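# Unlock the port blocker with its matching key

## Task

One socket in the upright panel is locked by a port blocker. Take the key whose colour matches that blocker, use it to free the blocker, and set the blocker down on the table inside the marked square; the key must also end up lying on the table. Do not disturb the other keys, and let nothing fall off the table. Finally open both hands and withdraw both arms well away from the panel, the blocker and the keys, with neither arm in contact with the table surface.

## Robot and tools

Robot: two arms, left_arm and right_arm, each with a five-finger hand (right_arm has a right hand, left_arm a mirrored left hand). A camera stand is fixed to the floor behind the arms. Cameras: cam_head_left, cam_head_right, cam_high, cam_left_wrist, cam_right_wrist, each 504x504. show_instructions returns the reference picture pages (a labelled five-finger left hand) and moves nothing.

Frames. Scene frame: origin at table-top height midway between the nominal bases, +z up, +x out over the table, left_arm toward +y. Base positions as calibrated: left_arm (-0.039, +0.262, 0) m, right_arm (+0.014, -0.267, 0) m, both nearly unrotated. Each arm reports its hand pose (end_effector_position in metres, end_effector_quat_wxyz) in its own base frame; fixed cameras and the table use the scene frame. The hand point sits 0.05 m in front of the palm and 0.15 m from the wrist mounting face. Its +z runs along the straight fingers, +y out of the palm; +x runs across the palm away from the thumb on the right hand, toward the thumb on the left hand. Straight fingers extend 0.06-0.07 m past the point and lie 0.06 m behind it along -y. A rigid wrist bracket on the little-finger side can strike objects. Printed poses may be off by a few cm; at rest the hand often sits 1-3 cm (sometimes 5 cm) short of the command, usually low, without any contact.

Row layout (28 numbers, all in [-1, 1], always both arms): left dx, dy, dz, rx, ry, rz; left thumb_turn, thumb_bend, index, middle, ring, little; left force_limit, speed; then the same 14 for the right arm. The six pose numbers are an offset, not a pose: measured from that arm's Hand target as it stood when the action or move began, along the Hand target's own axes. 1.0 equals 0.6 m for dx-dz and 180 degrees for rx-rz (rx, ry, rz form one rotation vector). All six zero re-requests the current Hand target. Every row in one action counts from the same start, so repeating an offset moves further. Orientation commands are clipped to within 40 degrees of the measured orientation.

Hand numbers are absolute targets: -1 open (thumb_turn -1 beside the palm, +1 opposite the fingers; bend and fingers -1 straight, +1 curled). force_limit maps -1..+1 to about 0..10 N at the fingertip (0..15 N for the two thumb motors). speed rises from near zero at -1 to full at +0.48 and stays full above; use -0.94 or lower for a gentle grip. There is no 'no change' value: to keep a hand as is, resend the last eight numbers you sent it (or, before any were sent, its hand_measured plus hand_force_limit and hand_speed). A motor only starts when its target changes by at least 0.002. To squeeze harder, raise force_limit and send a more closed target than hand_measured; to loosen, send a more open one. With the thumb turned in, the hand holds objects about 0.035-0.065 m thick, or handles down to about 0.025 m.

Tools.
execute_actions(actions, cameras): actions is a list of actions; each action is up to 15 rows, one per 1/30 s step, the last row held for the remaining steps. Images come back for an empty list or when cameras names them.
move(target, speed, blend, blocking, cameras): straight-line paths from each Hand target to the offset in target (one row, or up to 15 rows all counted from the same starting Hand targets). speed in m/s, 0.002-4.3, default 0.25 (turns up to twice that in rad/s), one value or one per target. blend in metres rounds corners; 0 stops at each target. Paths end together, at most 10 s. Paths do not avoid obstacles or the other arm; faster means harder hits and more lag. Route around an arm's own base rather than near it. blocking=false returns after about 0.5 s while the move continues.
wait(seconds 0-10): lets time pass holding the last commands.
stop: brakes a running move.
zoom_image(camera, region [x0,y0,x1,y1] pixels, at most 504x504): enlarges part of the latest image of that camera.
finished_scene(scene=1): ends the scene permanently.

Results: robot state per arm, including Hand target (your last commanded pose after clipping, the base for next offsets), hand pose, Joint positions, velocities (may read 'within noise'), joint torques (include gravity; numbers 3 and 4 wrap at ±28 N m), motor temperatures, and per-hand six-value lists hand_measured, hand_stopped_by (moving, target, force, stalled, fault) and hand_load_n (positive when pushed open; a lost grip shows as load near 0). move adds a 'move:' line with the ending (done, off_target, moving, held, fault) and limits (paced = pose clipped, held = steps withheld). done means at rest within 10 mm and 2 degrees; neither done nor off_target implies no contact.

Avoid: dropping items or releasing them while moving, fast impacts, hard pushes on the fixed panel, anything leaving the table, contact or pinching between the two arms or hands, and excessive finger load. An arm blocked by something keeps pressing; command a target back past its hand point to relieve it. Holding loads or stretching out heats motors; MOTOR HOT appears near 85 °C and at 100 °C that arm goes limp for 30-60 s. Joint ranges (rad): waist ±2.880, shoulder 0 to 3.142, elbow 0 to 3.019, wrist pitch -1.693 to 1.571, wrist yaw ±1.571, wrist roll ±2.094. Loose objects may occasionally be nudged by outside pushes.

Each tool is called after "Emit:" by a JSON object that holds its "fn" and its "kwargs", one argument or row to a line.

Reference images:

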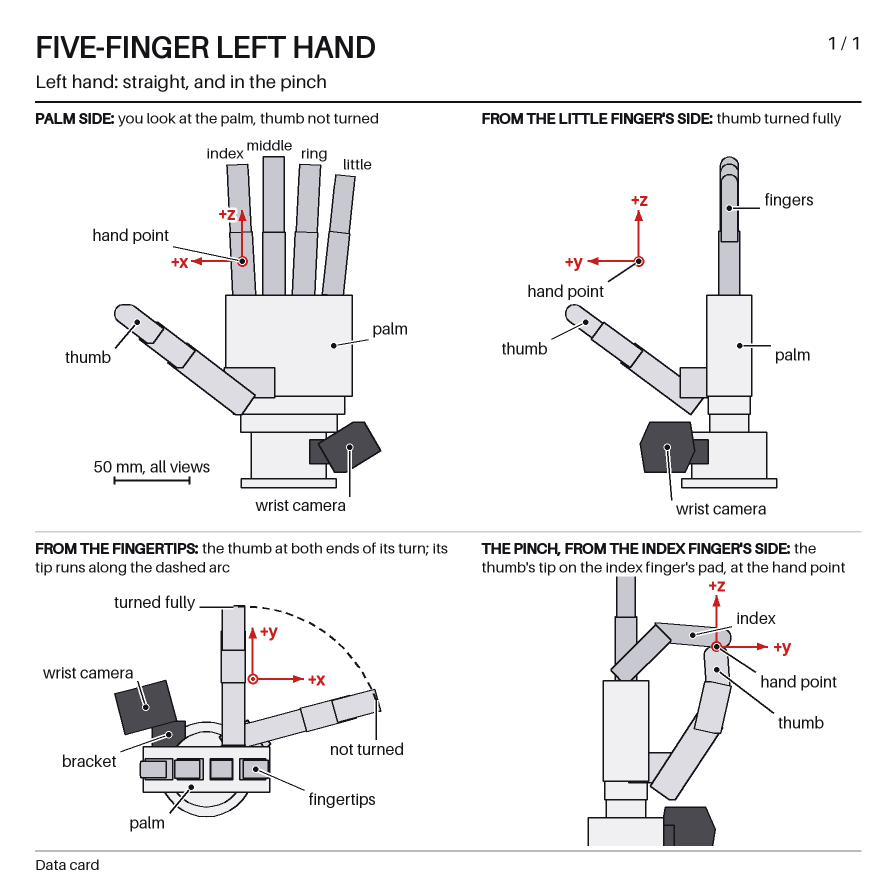

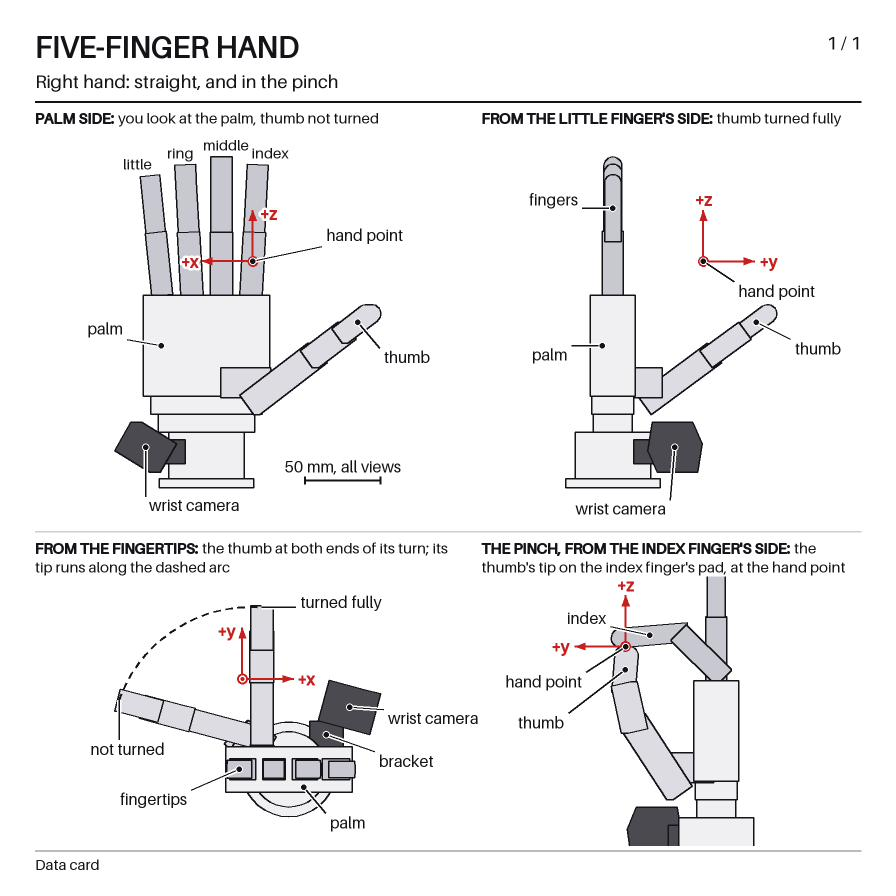

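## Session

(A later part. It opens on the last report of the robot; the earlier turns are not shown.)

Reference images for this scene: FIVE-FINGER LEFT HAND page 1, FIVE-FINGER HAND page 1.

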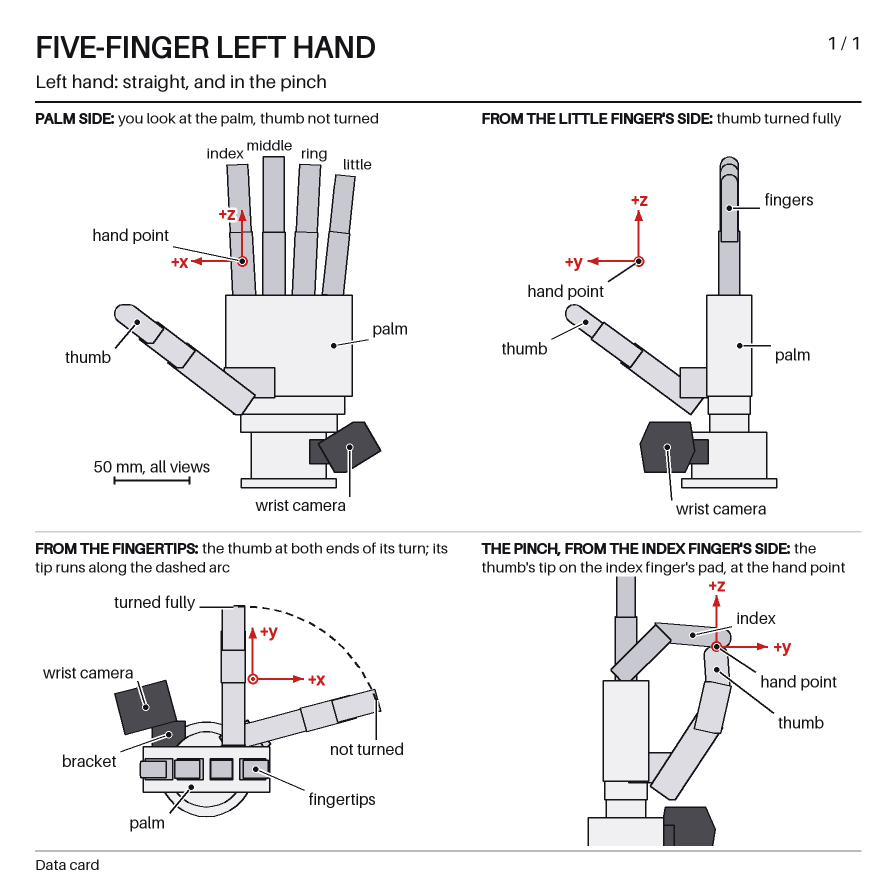

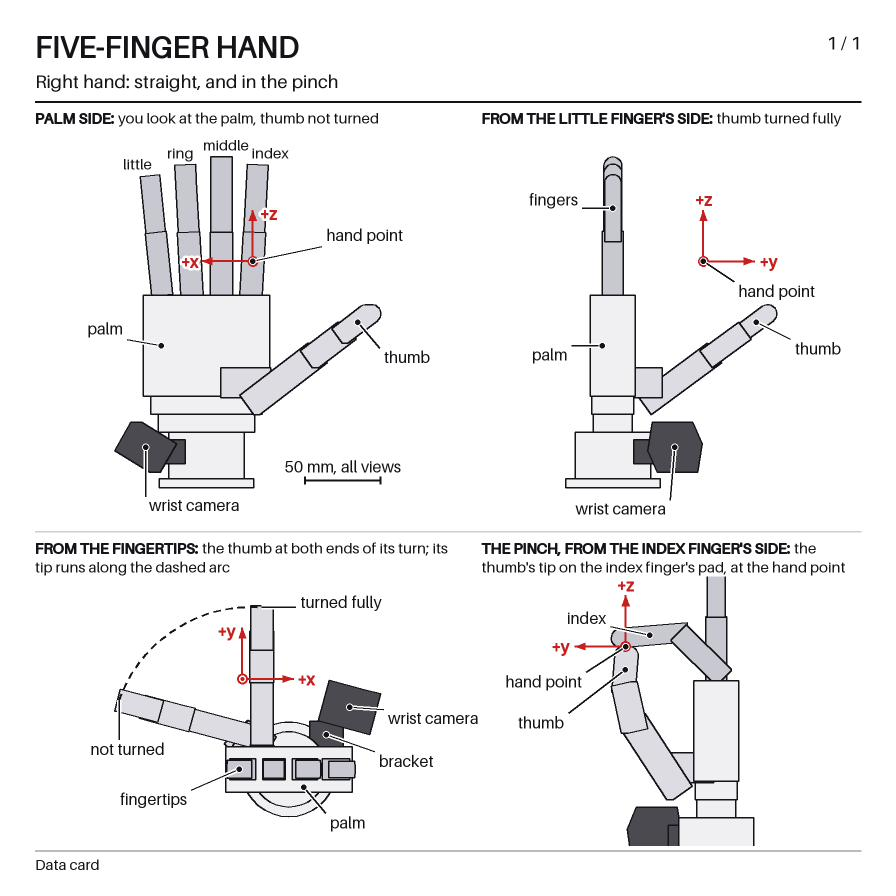

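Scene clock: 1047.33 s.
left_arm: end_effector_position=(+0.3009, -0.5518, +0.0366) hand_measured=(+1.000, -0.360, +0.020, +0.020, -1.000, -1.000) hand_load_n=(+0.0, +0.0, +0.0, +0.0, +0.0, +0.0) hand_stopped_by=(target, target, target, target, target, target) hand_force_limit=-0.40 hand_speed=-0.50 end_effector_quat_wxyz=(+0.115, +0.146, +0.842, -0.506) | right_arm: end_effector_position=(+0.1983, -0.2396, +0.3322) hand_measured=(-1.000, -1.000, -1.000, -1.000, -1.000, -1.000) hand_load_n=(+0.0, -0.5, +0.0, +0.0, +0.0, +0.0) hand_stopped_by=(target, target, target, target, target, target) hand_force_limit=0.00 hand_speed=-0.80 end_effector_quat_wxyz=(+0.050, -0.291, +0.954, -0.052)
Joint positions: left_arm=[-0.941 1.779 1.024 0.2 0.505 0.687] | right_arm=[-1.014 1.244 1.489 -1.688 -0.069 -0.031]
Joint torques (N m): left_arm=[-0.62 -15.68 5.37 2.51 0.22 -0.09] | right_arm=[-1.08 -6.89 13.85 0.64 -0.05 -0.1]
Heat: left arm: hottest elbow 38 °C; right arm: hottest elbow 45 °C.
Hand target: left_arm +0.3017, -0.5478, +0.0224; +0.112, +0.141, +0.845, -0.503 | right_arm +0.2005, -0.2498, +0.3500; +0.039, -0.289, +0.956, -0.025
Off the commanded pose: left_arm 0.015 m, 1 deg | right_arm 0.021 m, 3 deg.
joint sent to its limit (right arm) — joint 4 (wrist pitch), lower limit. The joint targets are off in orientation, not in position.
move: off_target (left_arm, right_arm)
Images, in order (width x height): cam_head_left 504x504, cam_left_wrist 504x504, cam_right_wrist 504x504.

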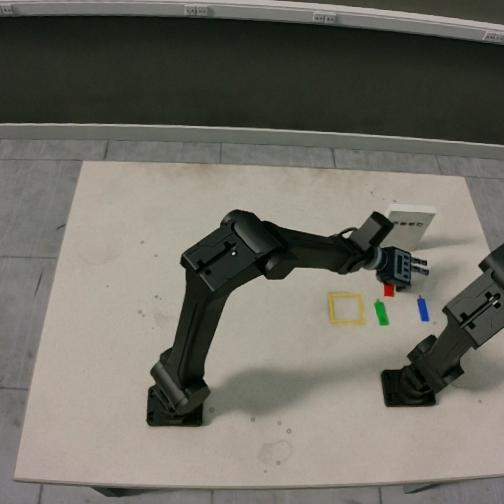

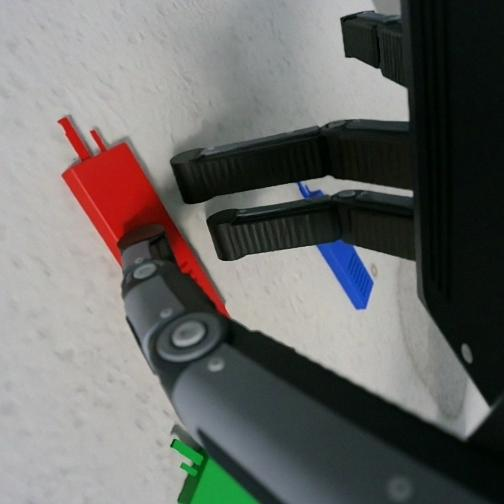

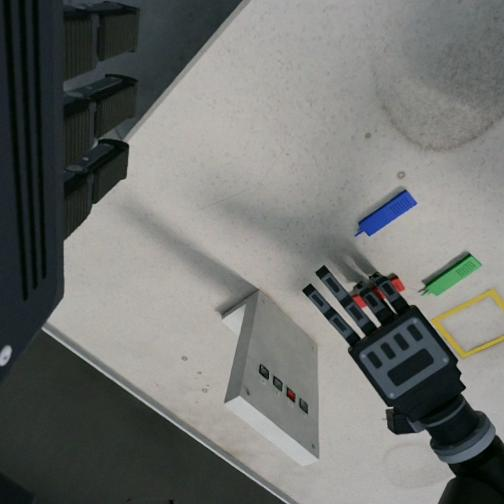

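Emit:
{"fn": "move", "kwargs": {
  "target": [0.0057,0.0153,-0.0027,0,0,0,1,-0.40,0.0,0.0,-1,-1,-0.4,-0.5, 0,0,0,0,0,0,-1,-1,-1,-1,-1,-1,0,-0.8],
  "speed": 0.04,
  "cameras": ["cam_left_wrist","cam_head_left"]
}}

Emit:
{"fn": "zoom_image", "kwargs": {
  "camera": "cam_left_wrist",
  "region": [20, 80, 270, 330]
}}

Emit:
{"fn": "zoom_image", "kwargs": {
  "camera": "cam_head_left",
  "region": [375, 265, 425, 315]
}}

Scene clock: 1067.30 s.
left_arm: end_effector_position=(+0.3007, -0.5496, +0.0346) hand_measured=(+1.000, -0.400, +0.000, +0.000, -1.000, -1.000) hand_load_n=(+0.0, +0.0, +0.5, +0.0, +0.0, +0.0) hand_stopped_by=(target, target, target, target, target, target) hand_force_limit=-0.40 hand_speed=-0.50 end_effector_quat_wxyz=(+0.119, +0.147, +0.838, -0.511) | right_arm: end_effector_position=(+0.1983, -0.2396, +0.3322) hand_measured=(-1.000, -1.000, -1.000, -1.000, -1.000, -1.000) hand_load_n=(+0.0, +0.0, +0.0, +0.0, +0.0, +0.0) hand_stopped_by=(target, target, target, target, target, target) hand_force_limit=0.00 hand_speed=-0.80 end_effector_quat_wxyz=(+0.050, -0.291, +0.954, -0.052)
Joint positions: left_arm=[-0.938 1.779 1.007 0.231 0.511 0.687] | right_arm=[-1.014 1.244 1.489 -1.688 -0.069 -0.031]
Joint torques (N m): left_arm=[-0.38 -15.03 5.07 2.11 0.22 -0.04] | right_arm=[-2.26 -6.48 14.17 0.27 -0.01 -0.06]
Heat: left arm: hottest elbow 37 °C; right arm: hottest elbow 45 °C.
Hand target: left_arm +0.3017, -0.5419, +0.0146; +0.112, +0.141, +0.845, -0.503 | right_arm +0.2005, -0.2498, +0.3500; +0.039, -0.289, +0.956, -0.025
Off the commanded pose: left_arm 0.022 m, 2 deg | right_arm 0.021 m, 3 deg.
joint sent to its limit (right arm) — joint 4 (wrist pitch), lower limit. The joint targets are off in orientation, not in position.
move: off_target (left_arm, right_arm)
Images, in order (width x height): cam_head_left 504x504, cam_left_wrist 504x504.

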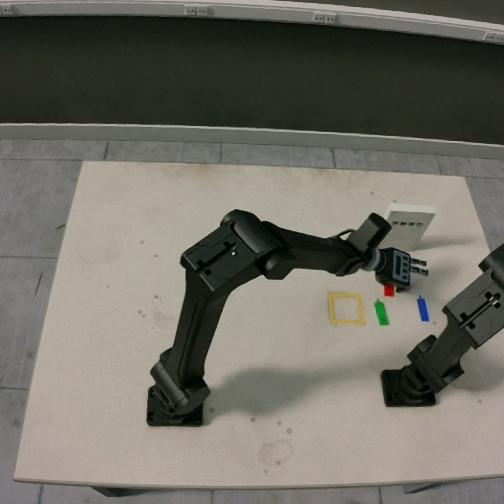

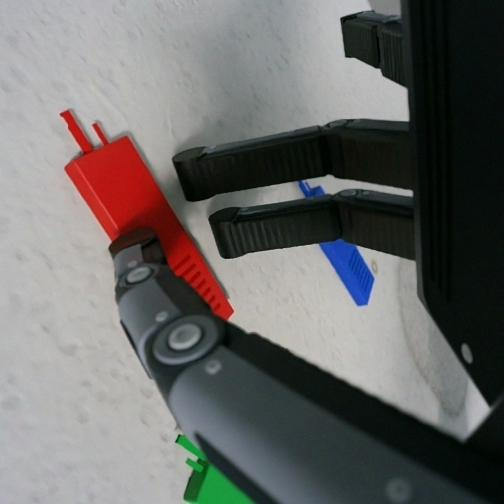

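Scaled by 2.016 from the camera's 504x504 image, which has a finer 720x720 frame.

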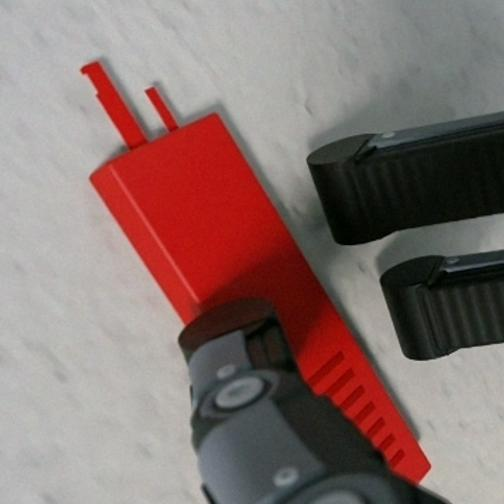

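Scaled by 10.080 from the camera's 504x504 image, which has a finer 720x720 frame.

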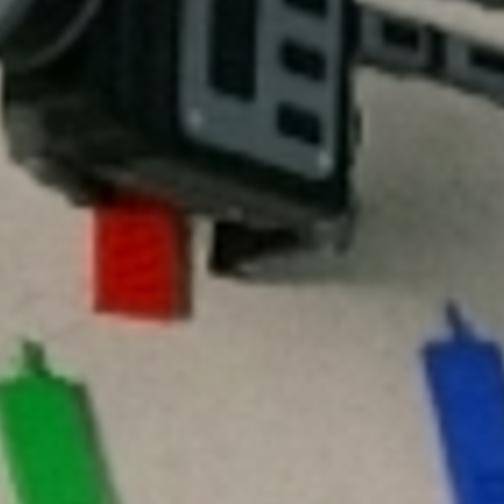

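Emit:
{"fn": "move", "kwargs": {
  "target": [-0.0016,-0.0021,-0.0164,0,0,0,1,-0.40,0.0,0.0,-1,-1,-0.4,-0.5, 0,0,0,0,0,0,-1,-1,-1,-1,-1,-1,0,-0.8],
  "speed": 0.04,
  "cameras": ["cam_left_wrist","cam_head_left","cam_right_wrist"]
}}

Emit:
{"fn": "zoom_image", "kwargs": {
  "camera": "cam_left_wrist",
  "region": [20, 80, 270, 330]
}}

Emit:
{"fn": "zoom_image", "kwargs": {
  "camera": "cam_head_left",
  "region": [375, 265, 425, 315]
}}

Emit:
{"fn": "zoom_image", "kwargs": {
  "camera": "cam_right_wrist",
  "region": [340, 240, 410, 310]
}}

Scene clock: 1076.50 s.
left_arm: end_effector_position=(+0.3000, -0.5450, +0.0337) hand_measured=(+1.000, -0.400, +0.000, +0.000, -1.000, -1.000) hand_load_n=(+0.0, +0.0, +1.0, +0.0, +0.0, +0.0) hand_stopped_by=(target, target, target, target, target, target) hand_force_limit=-0.40 hand_speed=-0.50 end_effector_quat_wxyz=(+0.115, +0.146, +0.839, -0.512) | right_arm: end_effector_position=(+0.1983, -0.2396, +0.3322) hand_measured=(-1.000, -1.000, -1.000, -1.000, -1.000, -1.000) hand_load_n=(+0.0, -0.5, +0.0, +0.0, +0.0, +0.0) hand_stopped_by=(target, target, target, target, target, target) hand_force_limit=0.00 hand_speed=-0.80 end_effector_quat_wxyz=(+0.050, -0.291, +0.954, -0.052)
Joint positions: left_arm=[-0.931 1.774 0.997 0.231 0.521 0.687] | right_arm=[-1.014 1.244 1.489 -1.688 -0.069 -0.031]
Joint torques (N m): left_arm=[-0.21 -16.56 4.68 1.81 0.15 0.02] | right_arm=[-1.26 -6.71 14.32 0.62 -0.04 -0.12]
Heat: left arm: hottest elbow 37 °C; right arm: hottest elbow 45 °C.
Hand target: left_arm +0.3016, -0.5339, +0.0205; +0.112, +0.141, +0.845, -0.503 | right_arm +0.2005, -0.2498, +0.3500; +0.039, -0.289, +0.956, -0.025
Off the commanded pose: left_arm 0.017 m, 1 deg | right_arm 0.021 m, 3 deg.
joint sent to its limit (right arm) — joint 4 (wrist pitch), lower limit. The joint targets are off in orientation, not in position.
move: off_target (left_arm, right_arm)
Images, in order (width x height): cam_head_left 504x504, cam_left_wrist 504x504, cam_right_wrist 504x504.

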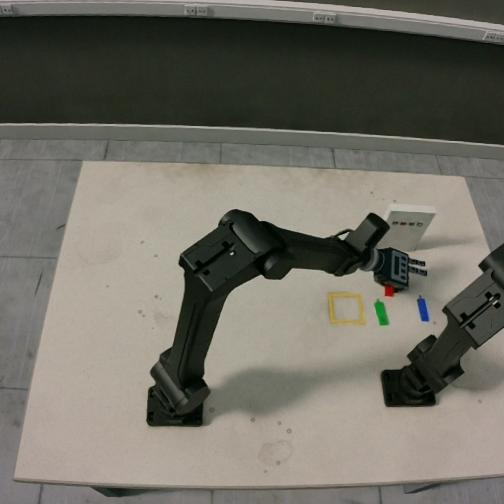

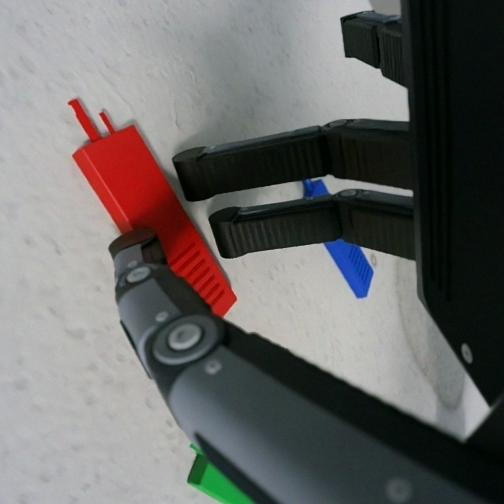

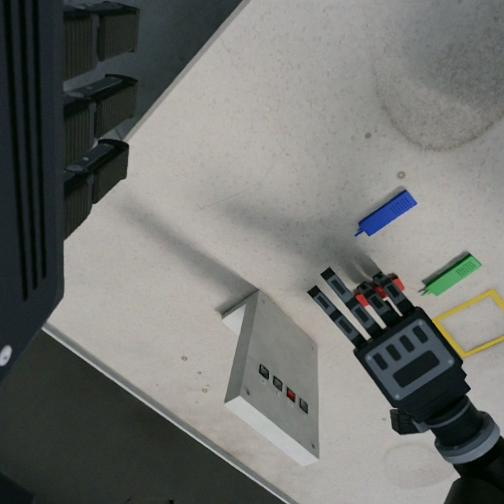

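Scaled by 2.016 from the camera's 504x504 image, which has a finer 720x720 frame.

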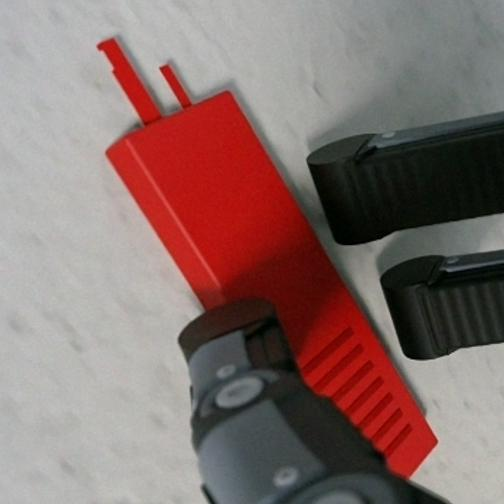

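Scaled by 10.080 from the camera's 504x504 image, which has a finer 720x720 frame.

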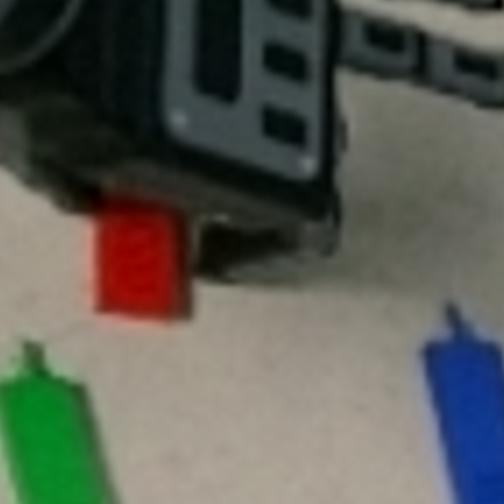

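Scaled by 7.200 from the camera's 504x504 image, which has a finer 720x720 frame.

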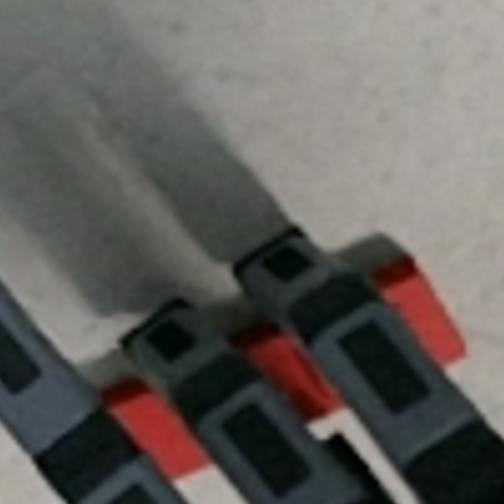

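Emit:
{"fn": "execute_actions", "kwargs": {
  "actions": [
    [[0,0,0,0,0,0,1,-0.4,0.2,0.2,-1,-1,-0.3,-0.85,0,0,0,0,0,0,-1,-1,-1,-1,-1,-1,0,-0.8]]
  ],
  "cameras": ["cam_left_wrist","cam_head_left","cam_right_wrist"]
}}

Emit:
{"fn": "zoom_image", "kwargs": {
  "camera": "cam_left_wrist",
  "region": [20, 80, 270, 330]
}}

Emit:
{"fn": "zoom_image", "kwargs": {
  "camera": "cam_right_wrist",
  "region": [340, 240, 410, 310]
}}

Scene clock: 1082.33 s.
left_arm: end_effector_position=(+0.2992, -0.5443, +0.0337) hand_measured=(+1.000, -0.400, +0.136, +0.110, -1.000, -1.000) hand_load_n=(-0.5, +1.5, +2.0, +1.0, +0.0, +0.0) hand_stopped_by=(target, target, force, force, target, target) hand_force_limit=-0.30 hand_speed=-0.85 end_effector_quat_wxyz=(+0.114, +0.146, +0.839, -0.512) | right_arm: end_effector_position=(+0.1983, -0.2396, +0.3322) hand_measured=(-1.000, -1.000, -1.000, -1.000, -1.000, -1.000) hand_load_n=(+0.0, +0.0, +0.0, +0.0, +0.0, +0.0) hand_stopped_by=(target, target, target, target, target, target) hand_force_limit=0.00 hand_speed=-0.80 end_effector_quat_wxyz=(+0.050, -0.291, +0.954, -0.052)
Joint positions: left_arm=[-0.931 1.773 0.995 0.231 0.523 0.687] | right_arm=[-1.014 1.244 1.489 -1.688 -0.069 -0.031]
Joint torques (N m): left_arm=[-0.21 -16.26 4.86 1.83 0.1 0.02] | right_arm=[-0.21 -6.83 14.23 0.62 -0.1 -0.11]
Motor temperatures (°C): left_arm=[26 36 36 23 24 21] | right_arm=[24 24 45 24 25 22]
Heat: left arm: hottest shoulder 36 °C; right arm: hottest elbow 45 °C.
Hand target: left_arm +0.3015, -0.5340, +0.0204; +0.111, +0.141, +0.845, -0.503 | right_arm +0.2005, -0.2498, +0.3500; +0.039, -0.289, +0.956, -0.025
Off the commanded pose: left_arm 0.017 m, 1 deg | right_arm 0.021 m, 3 deg.
joint sent to its limit (right arm) — joint 4 (wrist pitch), lower limit. The joint targets are off in orientation, not in position.
Images, in order (width x height): cam_head_left 504x504, cam_left_wrist 504x504, cam_right_wrist 504x504.

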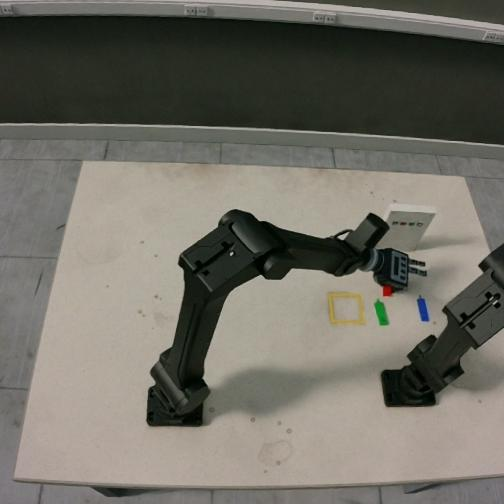

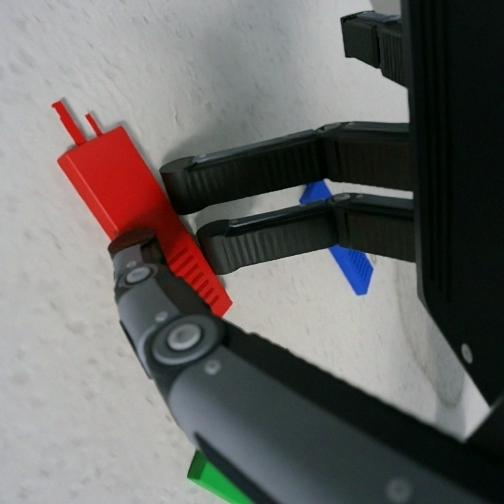

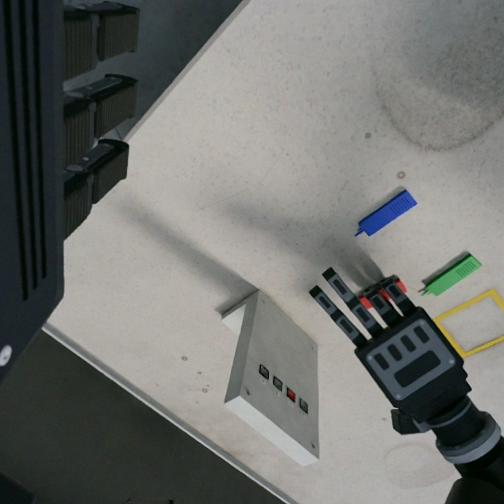

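Scaled by 2.016 from the camera's 504x504 image, which has a finer 720x720 frame.

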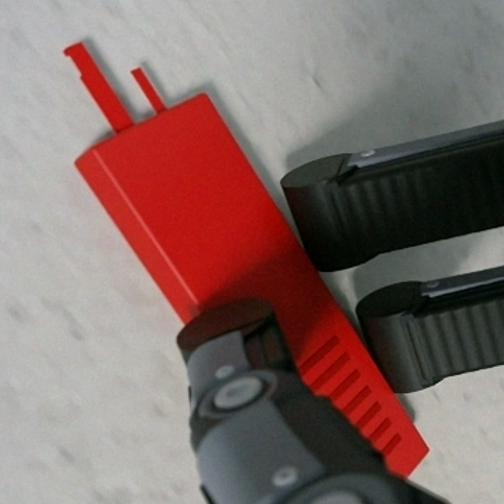

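Scaled by 7.200 from the camera's 504x504 image, which has a finer 720x720 frame.

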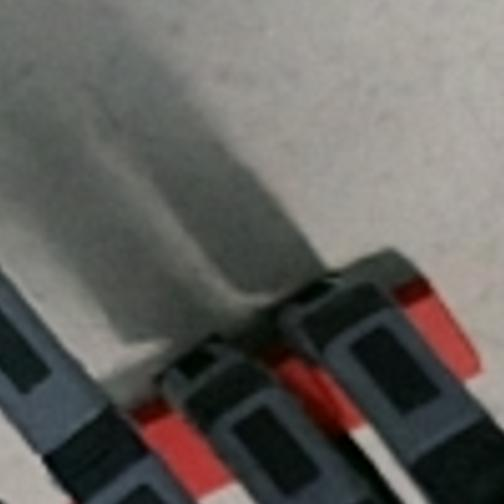

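Emit:
{"fn": "execute_actions", "kwargs": {
  "actions": [
    [[0,0,0,0,0,0,1,-0.4,0.3,0.3,-1,-1,0.0,-0.88,0,0,0,0,0,0,-1,-1,-1,-1,-1,-1,0,-0.8]]
  ],
  "cameras": ["cam_left_wrist","cam_right_wrist"]
}}

Emit:
{"fn": "zoom_image", "kwargs": {
  "camera": "cam_left_wrist",
  "region": [20, 80, 270, 330]
}}

Emit:
{"fn": "zoom_image", "kwargs": {
  "camera": "cam_right_wrist",
  "region": [340, 240, 410, 310]
}}

Scene clock: 1087.60 s.
left_arm: end_effector_position=(+0.2985, -0.5418, +0.0354) hand_measured=(+1.000, -0.400, +0.300, +0.300, -1.000, -1.000) hand_load_n=(+0.0, -0.5, +0.0, -0.5, +0.0, +0.0) hand_stopped_by=(target, target, target, target, target, target) hand_force_limit=0.00 hand_speed=-0.88 end_effector_quat_wxyz=(+0.115, +0.146, +0.839, -0.512) | right_arm: end_effector_position=(+0.1983, -0.2396, +0.3322) hand_measured=(-1.000, -1.000, -1.000, -1.000, -1.000, -1.000) hand_load_n=(+0.0, +0.0, +0.0, +0.0, +0.0, +0.0) hand_stopped_by=(target, target, target, target, target, target) hand_force_limit=0.00 hand_speed=-0.80 end_effector_quat_wxyz=(+0.050, -0.291, +0.954, -0.052)
Joint positions: left_arm=[-0.929 1.764 0.988 0.231 0.524 0.687] | right_arm=[-1.014 1.244 1.489 -1.688 -0.069 -0.031]
Joint torques (N m): left_arm=[-0.26 -15.62 5.38 1.78 0.06 0.02] | right_arm=[-0.26 -7.18 14.01 0.34 -0.05 -0.08]
Heat: left arm: hottest elbow 36 °C; right arm: hottest elbow 45 °C.
Hand target: left_arm +0.3016, -0.5339, +0.0205; +0.112, +0.141, +0.845, -0.503 | right_arm +0.2005, -0.2498, +0.3500; +0.039, -0.289, +0.956, -0.025
Off the commanded pose: left_arm 0.017 m, 1 deg | right_arm 0.021 m, 3 deg.
joint sent to its limit (right arm) — joint 4 (wrist pitch), lower limit. The joint targets are off in orientation, not in position.
Images, in order (width x height): cam_left_wrist 504x504, cam_right_wrist 504x504.

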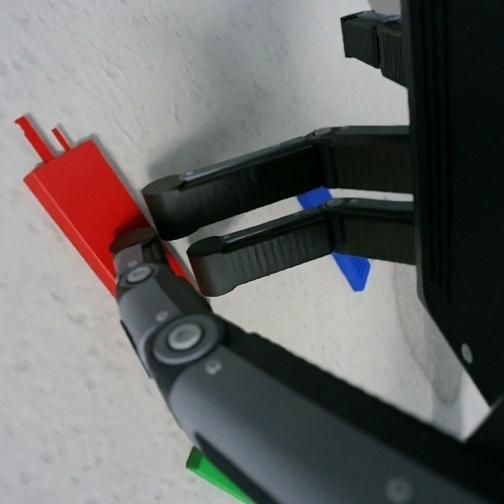

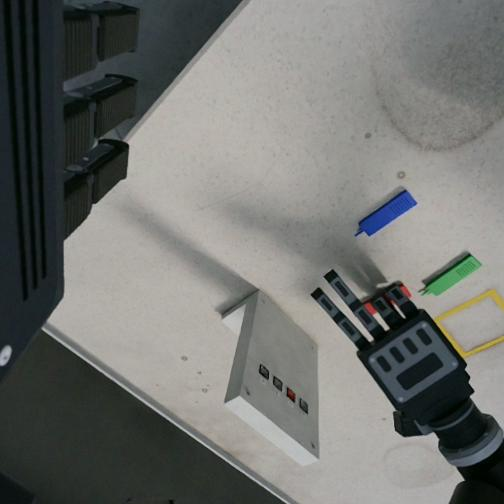

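Scaled by 2.016 from the camera's 504x504 image, which has a finer 720x720 frame.

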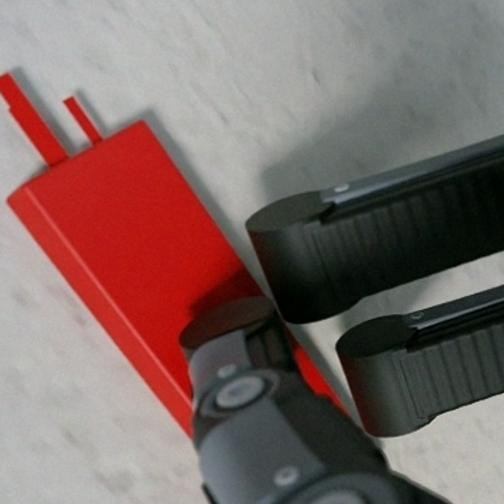

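Scaled by 7.200 from the camera's 504x504 image, which has a finer 720x720 frame.

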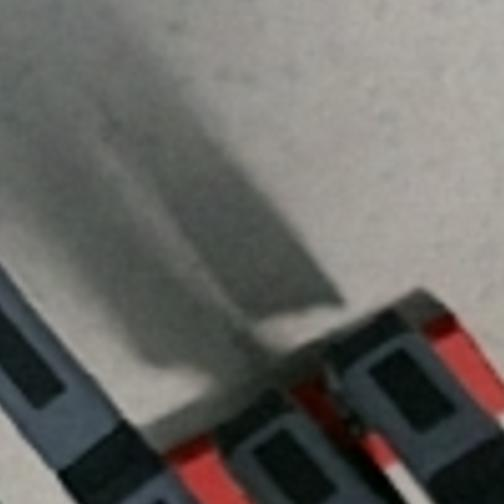

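Emit:
{"fn": "move", "kwargs": {
  "target": "[-0.0055,-0.0136,-0.0078,0,0,0,1,-0.40,-0.04,-0.04,-1,-1,-0.4,-0.4, 0,0,0,0,0,0,-1,-1,-1,-1,-1,-1,0,-0.8],[-0.0139,-0.0341,-0.0195,0,0,0,1,-0.40,-0.04,-0.04,-1,-1,-0.4,-0.4, 0,0,0,0,0,0,-1,-1,-1,-1,-1,-1,0,-0.8]]",
  "speed": 0.05,
  "cameras": ["cam_left_wrist","cam_head_left","cam_right_wrist"]
}}

Emit:
{"fn": "zoom_image", "kwargs": {
  "camera": "cam_left_wrist",
  "region": [20, 80, 270, 330]
}}

Emit:
{"fn": "zoom_image", "kwargs": {
  "camera": "cam_head_left",
  "region": [370, 260, 420, 310]
}}

Emit:
{"fn": "zoom_image", "kwargs": {
  "camera": "cam_right_wrist",
  "region": [340, 240, 440, 340]
}}


Scaled by 2.016 from the camera's 504x504 image, which has a finer 720x720 frame.

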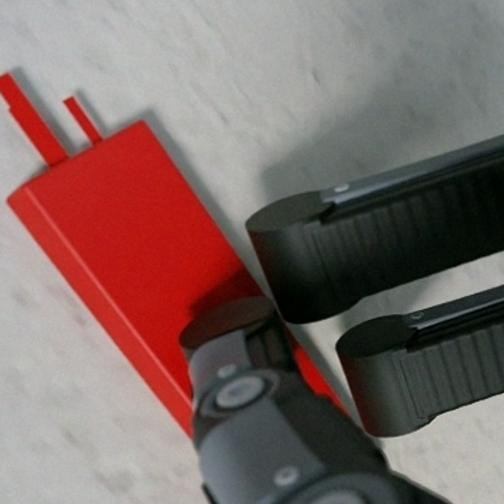

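This scene's latest camera images include none from cam_head_left. They are from: cam_left_wrist, cam_right_wrist. cam_head_left's image comes with the result of a call that names it in "cameras".

Scaled by 5.040 from the camera's 504x504 image, which has a finer 720x720 frame.

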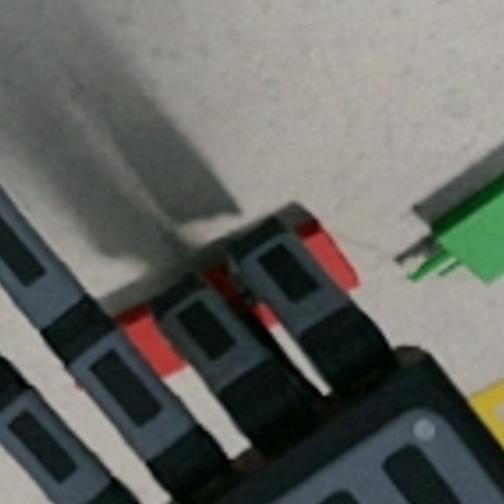

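Emit:
{"fn": "move", "kwargs": {
  "target": [
    [-0.0174,-0.043,-0.0246,0,0,0,1,-0.40,-0.04,-0.04,-1,-1,-0.4,-0.4,0,0,0,0,0,0,-1,-1,-1,-1,-1,-1,0,-0.8],
    [-0.018,-0.0327,-0.042,0,0,0,1,-0.40,-0.04,-0.04,-1,-1,-0.4,-0.4,0,0,0,0,0,0,-1,-1,-1,-1,-1,-1,0,-0.8]
  ],
  "speed": 0.05,
  "cameras": ["cam_left_wrist","cam_head_left","cam_right_wrist"]
}}

Emit:
{"fn": "zoom_image", "kwargs": {
  "camera": "cam_left_wrist",
  "region": [20, 80, 270, 330]
}}

Emit:
{"fn": "zoom_image", "kwargs": {
  "camera": "cam_head_left",
  "region": [370, 260, 420, 310]
}}

Emit:
{"fn": "zoom_image", "kwargs": {
  "camera": "cam_right_wrist",
  "region": [340, 240, 440, 340]
}}

Scene clock: 1133.57 s.
left_arm: end_effector_position=(+0.3037, -0.5298, +0.0576) hand_measured=(+1.000, -0.400, -0.040, -0.040, -1.000, -1.000) hand_load_n=(+0.0, +0.0, +0.0, +0.0, +0.0, +0.0) hand_stopped_by=(target, target, target, target, target, target) hand_force_limit=-0.40 hand_speed=-0.40 end_effector_quat_wxyz=(+0.114, +0.140, +0.841, -0.510) | right_arm: end_effector_position=(+0.1983, -0.2396, +0.3322) hand_measured=(-1.000, -1.000, -1.000, -1.000, -1.000, -1.000) hand_load_n=(+0.5, +0.0, +0.0, +0.0, -0.5, +0.0) hand_stopped_by=(target, target, target, target, target, target) hand_force_limit=0.00 hand_speed=-0.80 end_effector_quat_wxyz=(+0.050, -0.291, +0.954, -0.052)
Joint positions: left_arm=[-0.908 1.707 0.988 0.165 0.534 0.692] | right_arm=[-1.014 1.244 1.489 -1.688 -0.069 -0.031]
Joint torques (N m): left_arm=[-0.5 -16.73 5.6 1.21 0.24 0.1] | right_arm=[-1.44 -6.71 14.11 0.58 0 -0.17]
Heat: left arm: hottest shoulder 34 °C; right arm: hottest elbow 46 °C.
Hand target: left_arm +0.3037, -0.5220, +0.0520; +0.112, +0.141, +0.845, -0.503 | right_arm +0.2005, -0.2498, +0.3500; +0.039, -0.289, +0.956, -0.025
Off the commanded pose: left_arm 0.010 m, 1 deg | right_arm 0.021 m, 3 deg.
joint sent to its limit (right arm) — joint 4 (wrist pitch), lower limit. The joint targets are off in orientation, not in position.
move: off_target (right_arm)
Images, in order (width x height): cam_head_left 504x504, cam_left_wrist 504x504, cam_right_wrist 504x504.

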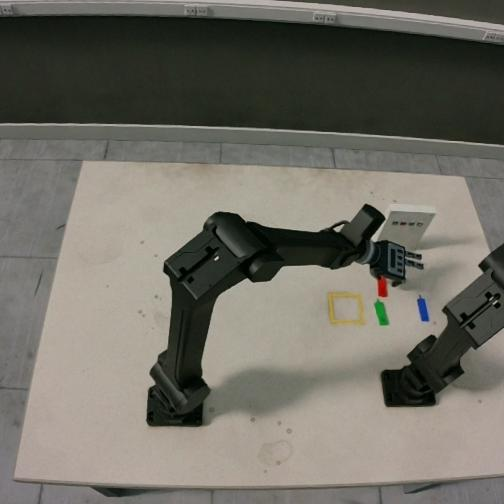

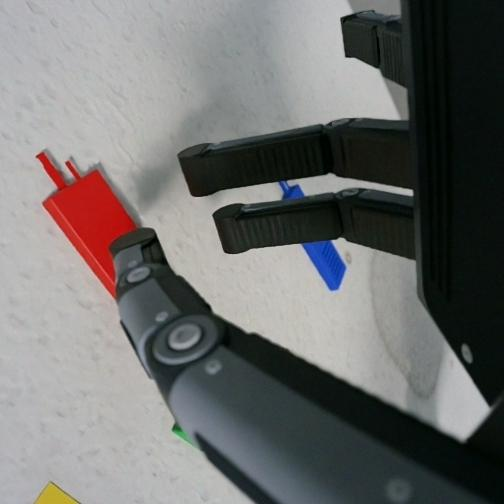

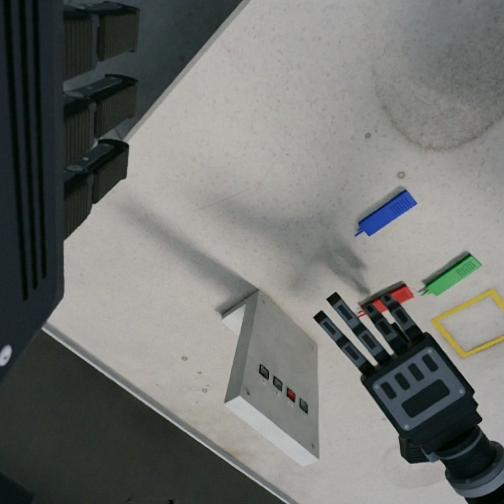

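Scaled by 2.016 from the camera's 504x504 image, which has a finer 720x720 frame.

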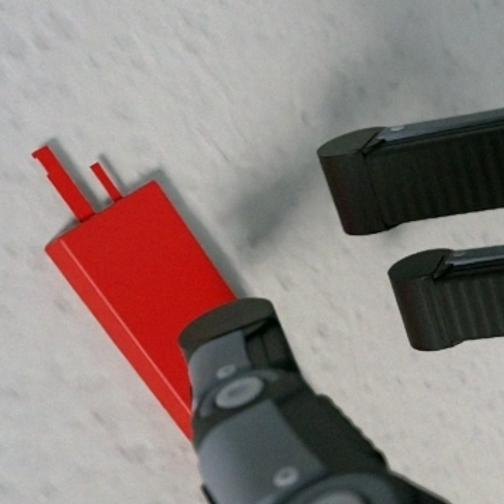

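Scaled by 10.080 from the camera's 504x504 image, which has a finer 720x720 frame.

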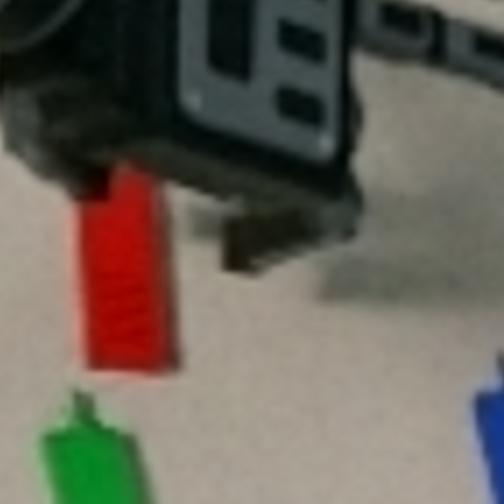

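Scaled by 5.040 from the camera's 504x504 image, which has a finer 720x720 frame.

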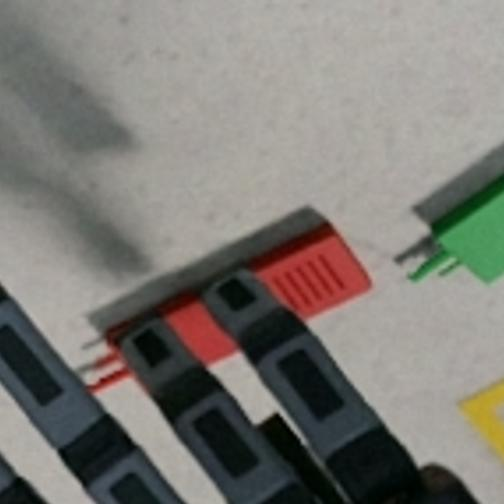

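Emit:
{"fn": "move", "kwargs": {
  "target": [0.0166,0.0409,0.0234,0,0,0,1,-0.40,-0.04,-0.04,-1,-1,-0.4,-0.4,0,0,0,0,0,0,-1,-1,-1,-1,-1,-1,0,-0.8],
  "speed": 0.05,
  "cameras": ["cam_left_wrist","cam_head_left","cam_right_wrist"]
}}

Emit:
{"fn": "zoom_image", "kwargs": {
  "camera": "cam_left_wrist",
  "region": [20, 80, 270, 330]
}}

Emit:
{"fn": "zoom_image", "kwargs": {
  "camera": "cam_head_left",
  "region": [370, 260, 420, 310]
}}

Emit:
{"fn": "zoom_image", "kwargs": {
  "camera": "cam_right_wrist",
  "region": [340, 240, 440, 340]
}}

Scene clock: 1140.27 s.
left_arm: end_effector_position=(+0.2999, -0.5254, +0.0346) hand_measured=(+1.000, -0.400, -0.040, -0.040, -1.000, -1.000) hand_load_n=(+0.0, +0.0, +0.0, +0.0, +0.0, +0.0) hand_stopped_by=(target, target, target, target, target, target) hand_force_limit=-0.40 hand_speed=-0.40 end_effector_quat_wxyz=(+0.110, +0.140, +0.844, -0.507) | right_arm: end_effector_position=(+0.1983, -0.2396, +0.3322) hand_measured=(-1.000, -1.000, -1.000, -1.000, -1.000, -1.000) hand_load_n=(+0.0, +0.0, +0.0, +0.0, +0.0, +0.0) hand_stopped_by=(target, target, target, target, target, target) hand_force_limit=0.00 hand_speed=-0.80 end_effector_quat_wxyz=(+0.050, -0.291, +0.954, -0.052)
Joint positions: left_arm=[-0.908 1.74 0.962 0.21 0.536 0.693] | right_arm=[-1.014 1.244 1.489 -1.688 -0.069 -0.031]
Joint torques (N m): left_arm=[-0.56 -14.74 5.59 2.47 0.17 0.09] | right_arm=[-0.73 -6.83 14.2 0.42 -0.07 -0.09]
Heat: left arm: hottest shoulder 34 °C; right arm: hottest elbow 46 °C.
Hand target: left_arm +0.3035, -0.5219, +0.0219; +0.111, +0.141, +0.845, -0.503 | right_arm +0.2005, -0.2498, +0.3500; +0.039, -0.289, +0.956, -0.025
Off the commanded pose: left_arm 0.013 m, 1 deg | right_arm 0.021 m, 3 deg.
joint sent to its limit (right arm) — joint 4 (wrist pitch), lower limit. The joint targets are off in orientation, not in position.
move: off_target (left_arm, right_arm)
Images, in order (width x height): cam_head_left 504x504, cam_left_wrist 504x504, cam_right_wrist 504x504.

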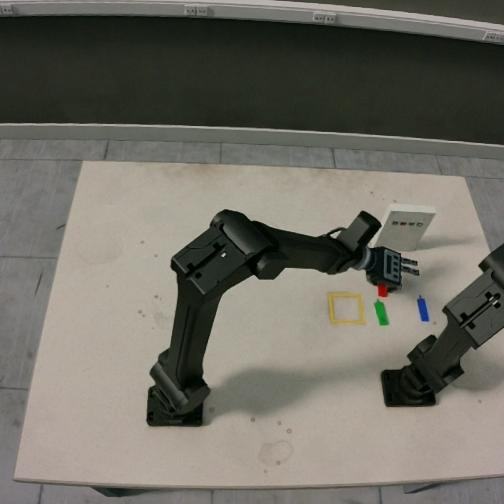

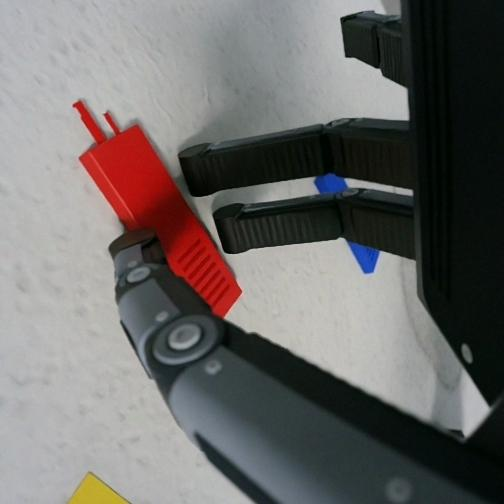

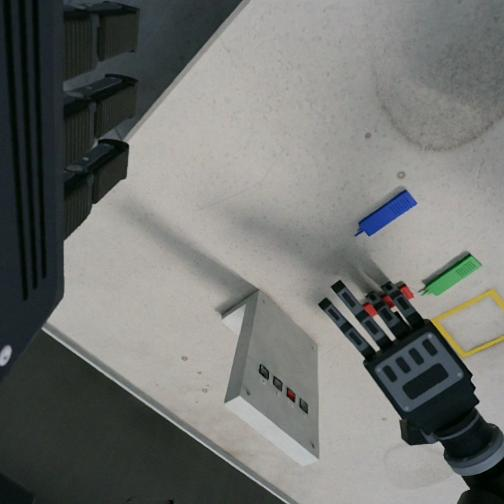

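Scaled by 2.016 from the camera's 504x504 image, which has a finer 720x720 frame.

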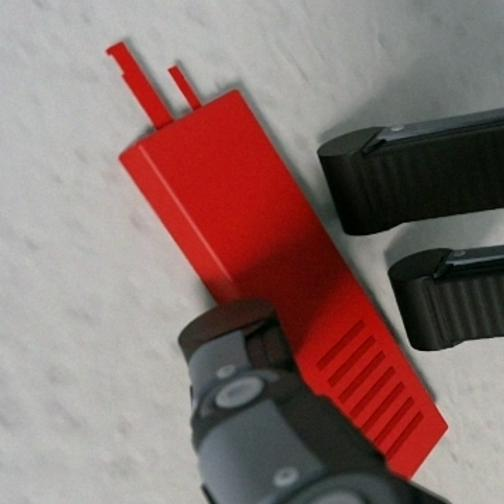

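Scaled by 10.080 from the camera's 504x504 image, which has a finer 720x720 frame.

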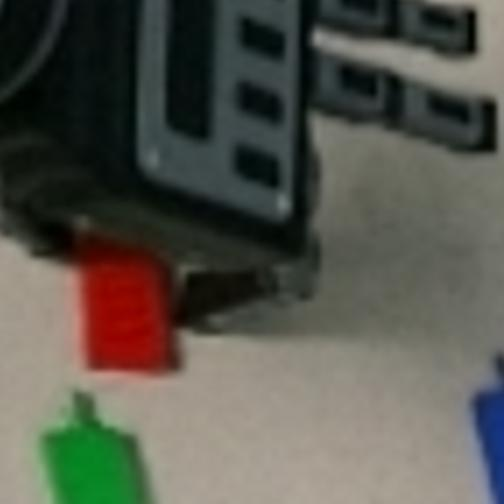

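Scaled by 5.040 from the camera's 504x504 image, which has a finer 720x720 frame.

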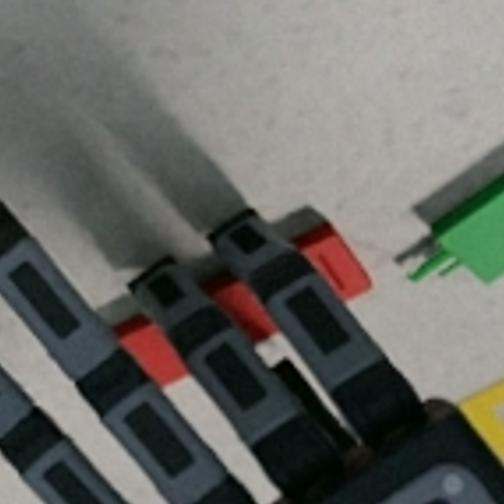

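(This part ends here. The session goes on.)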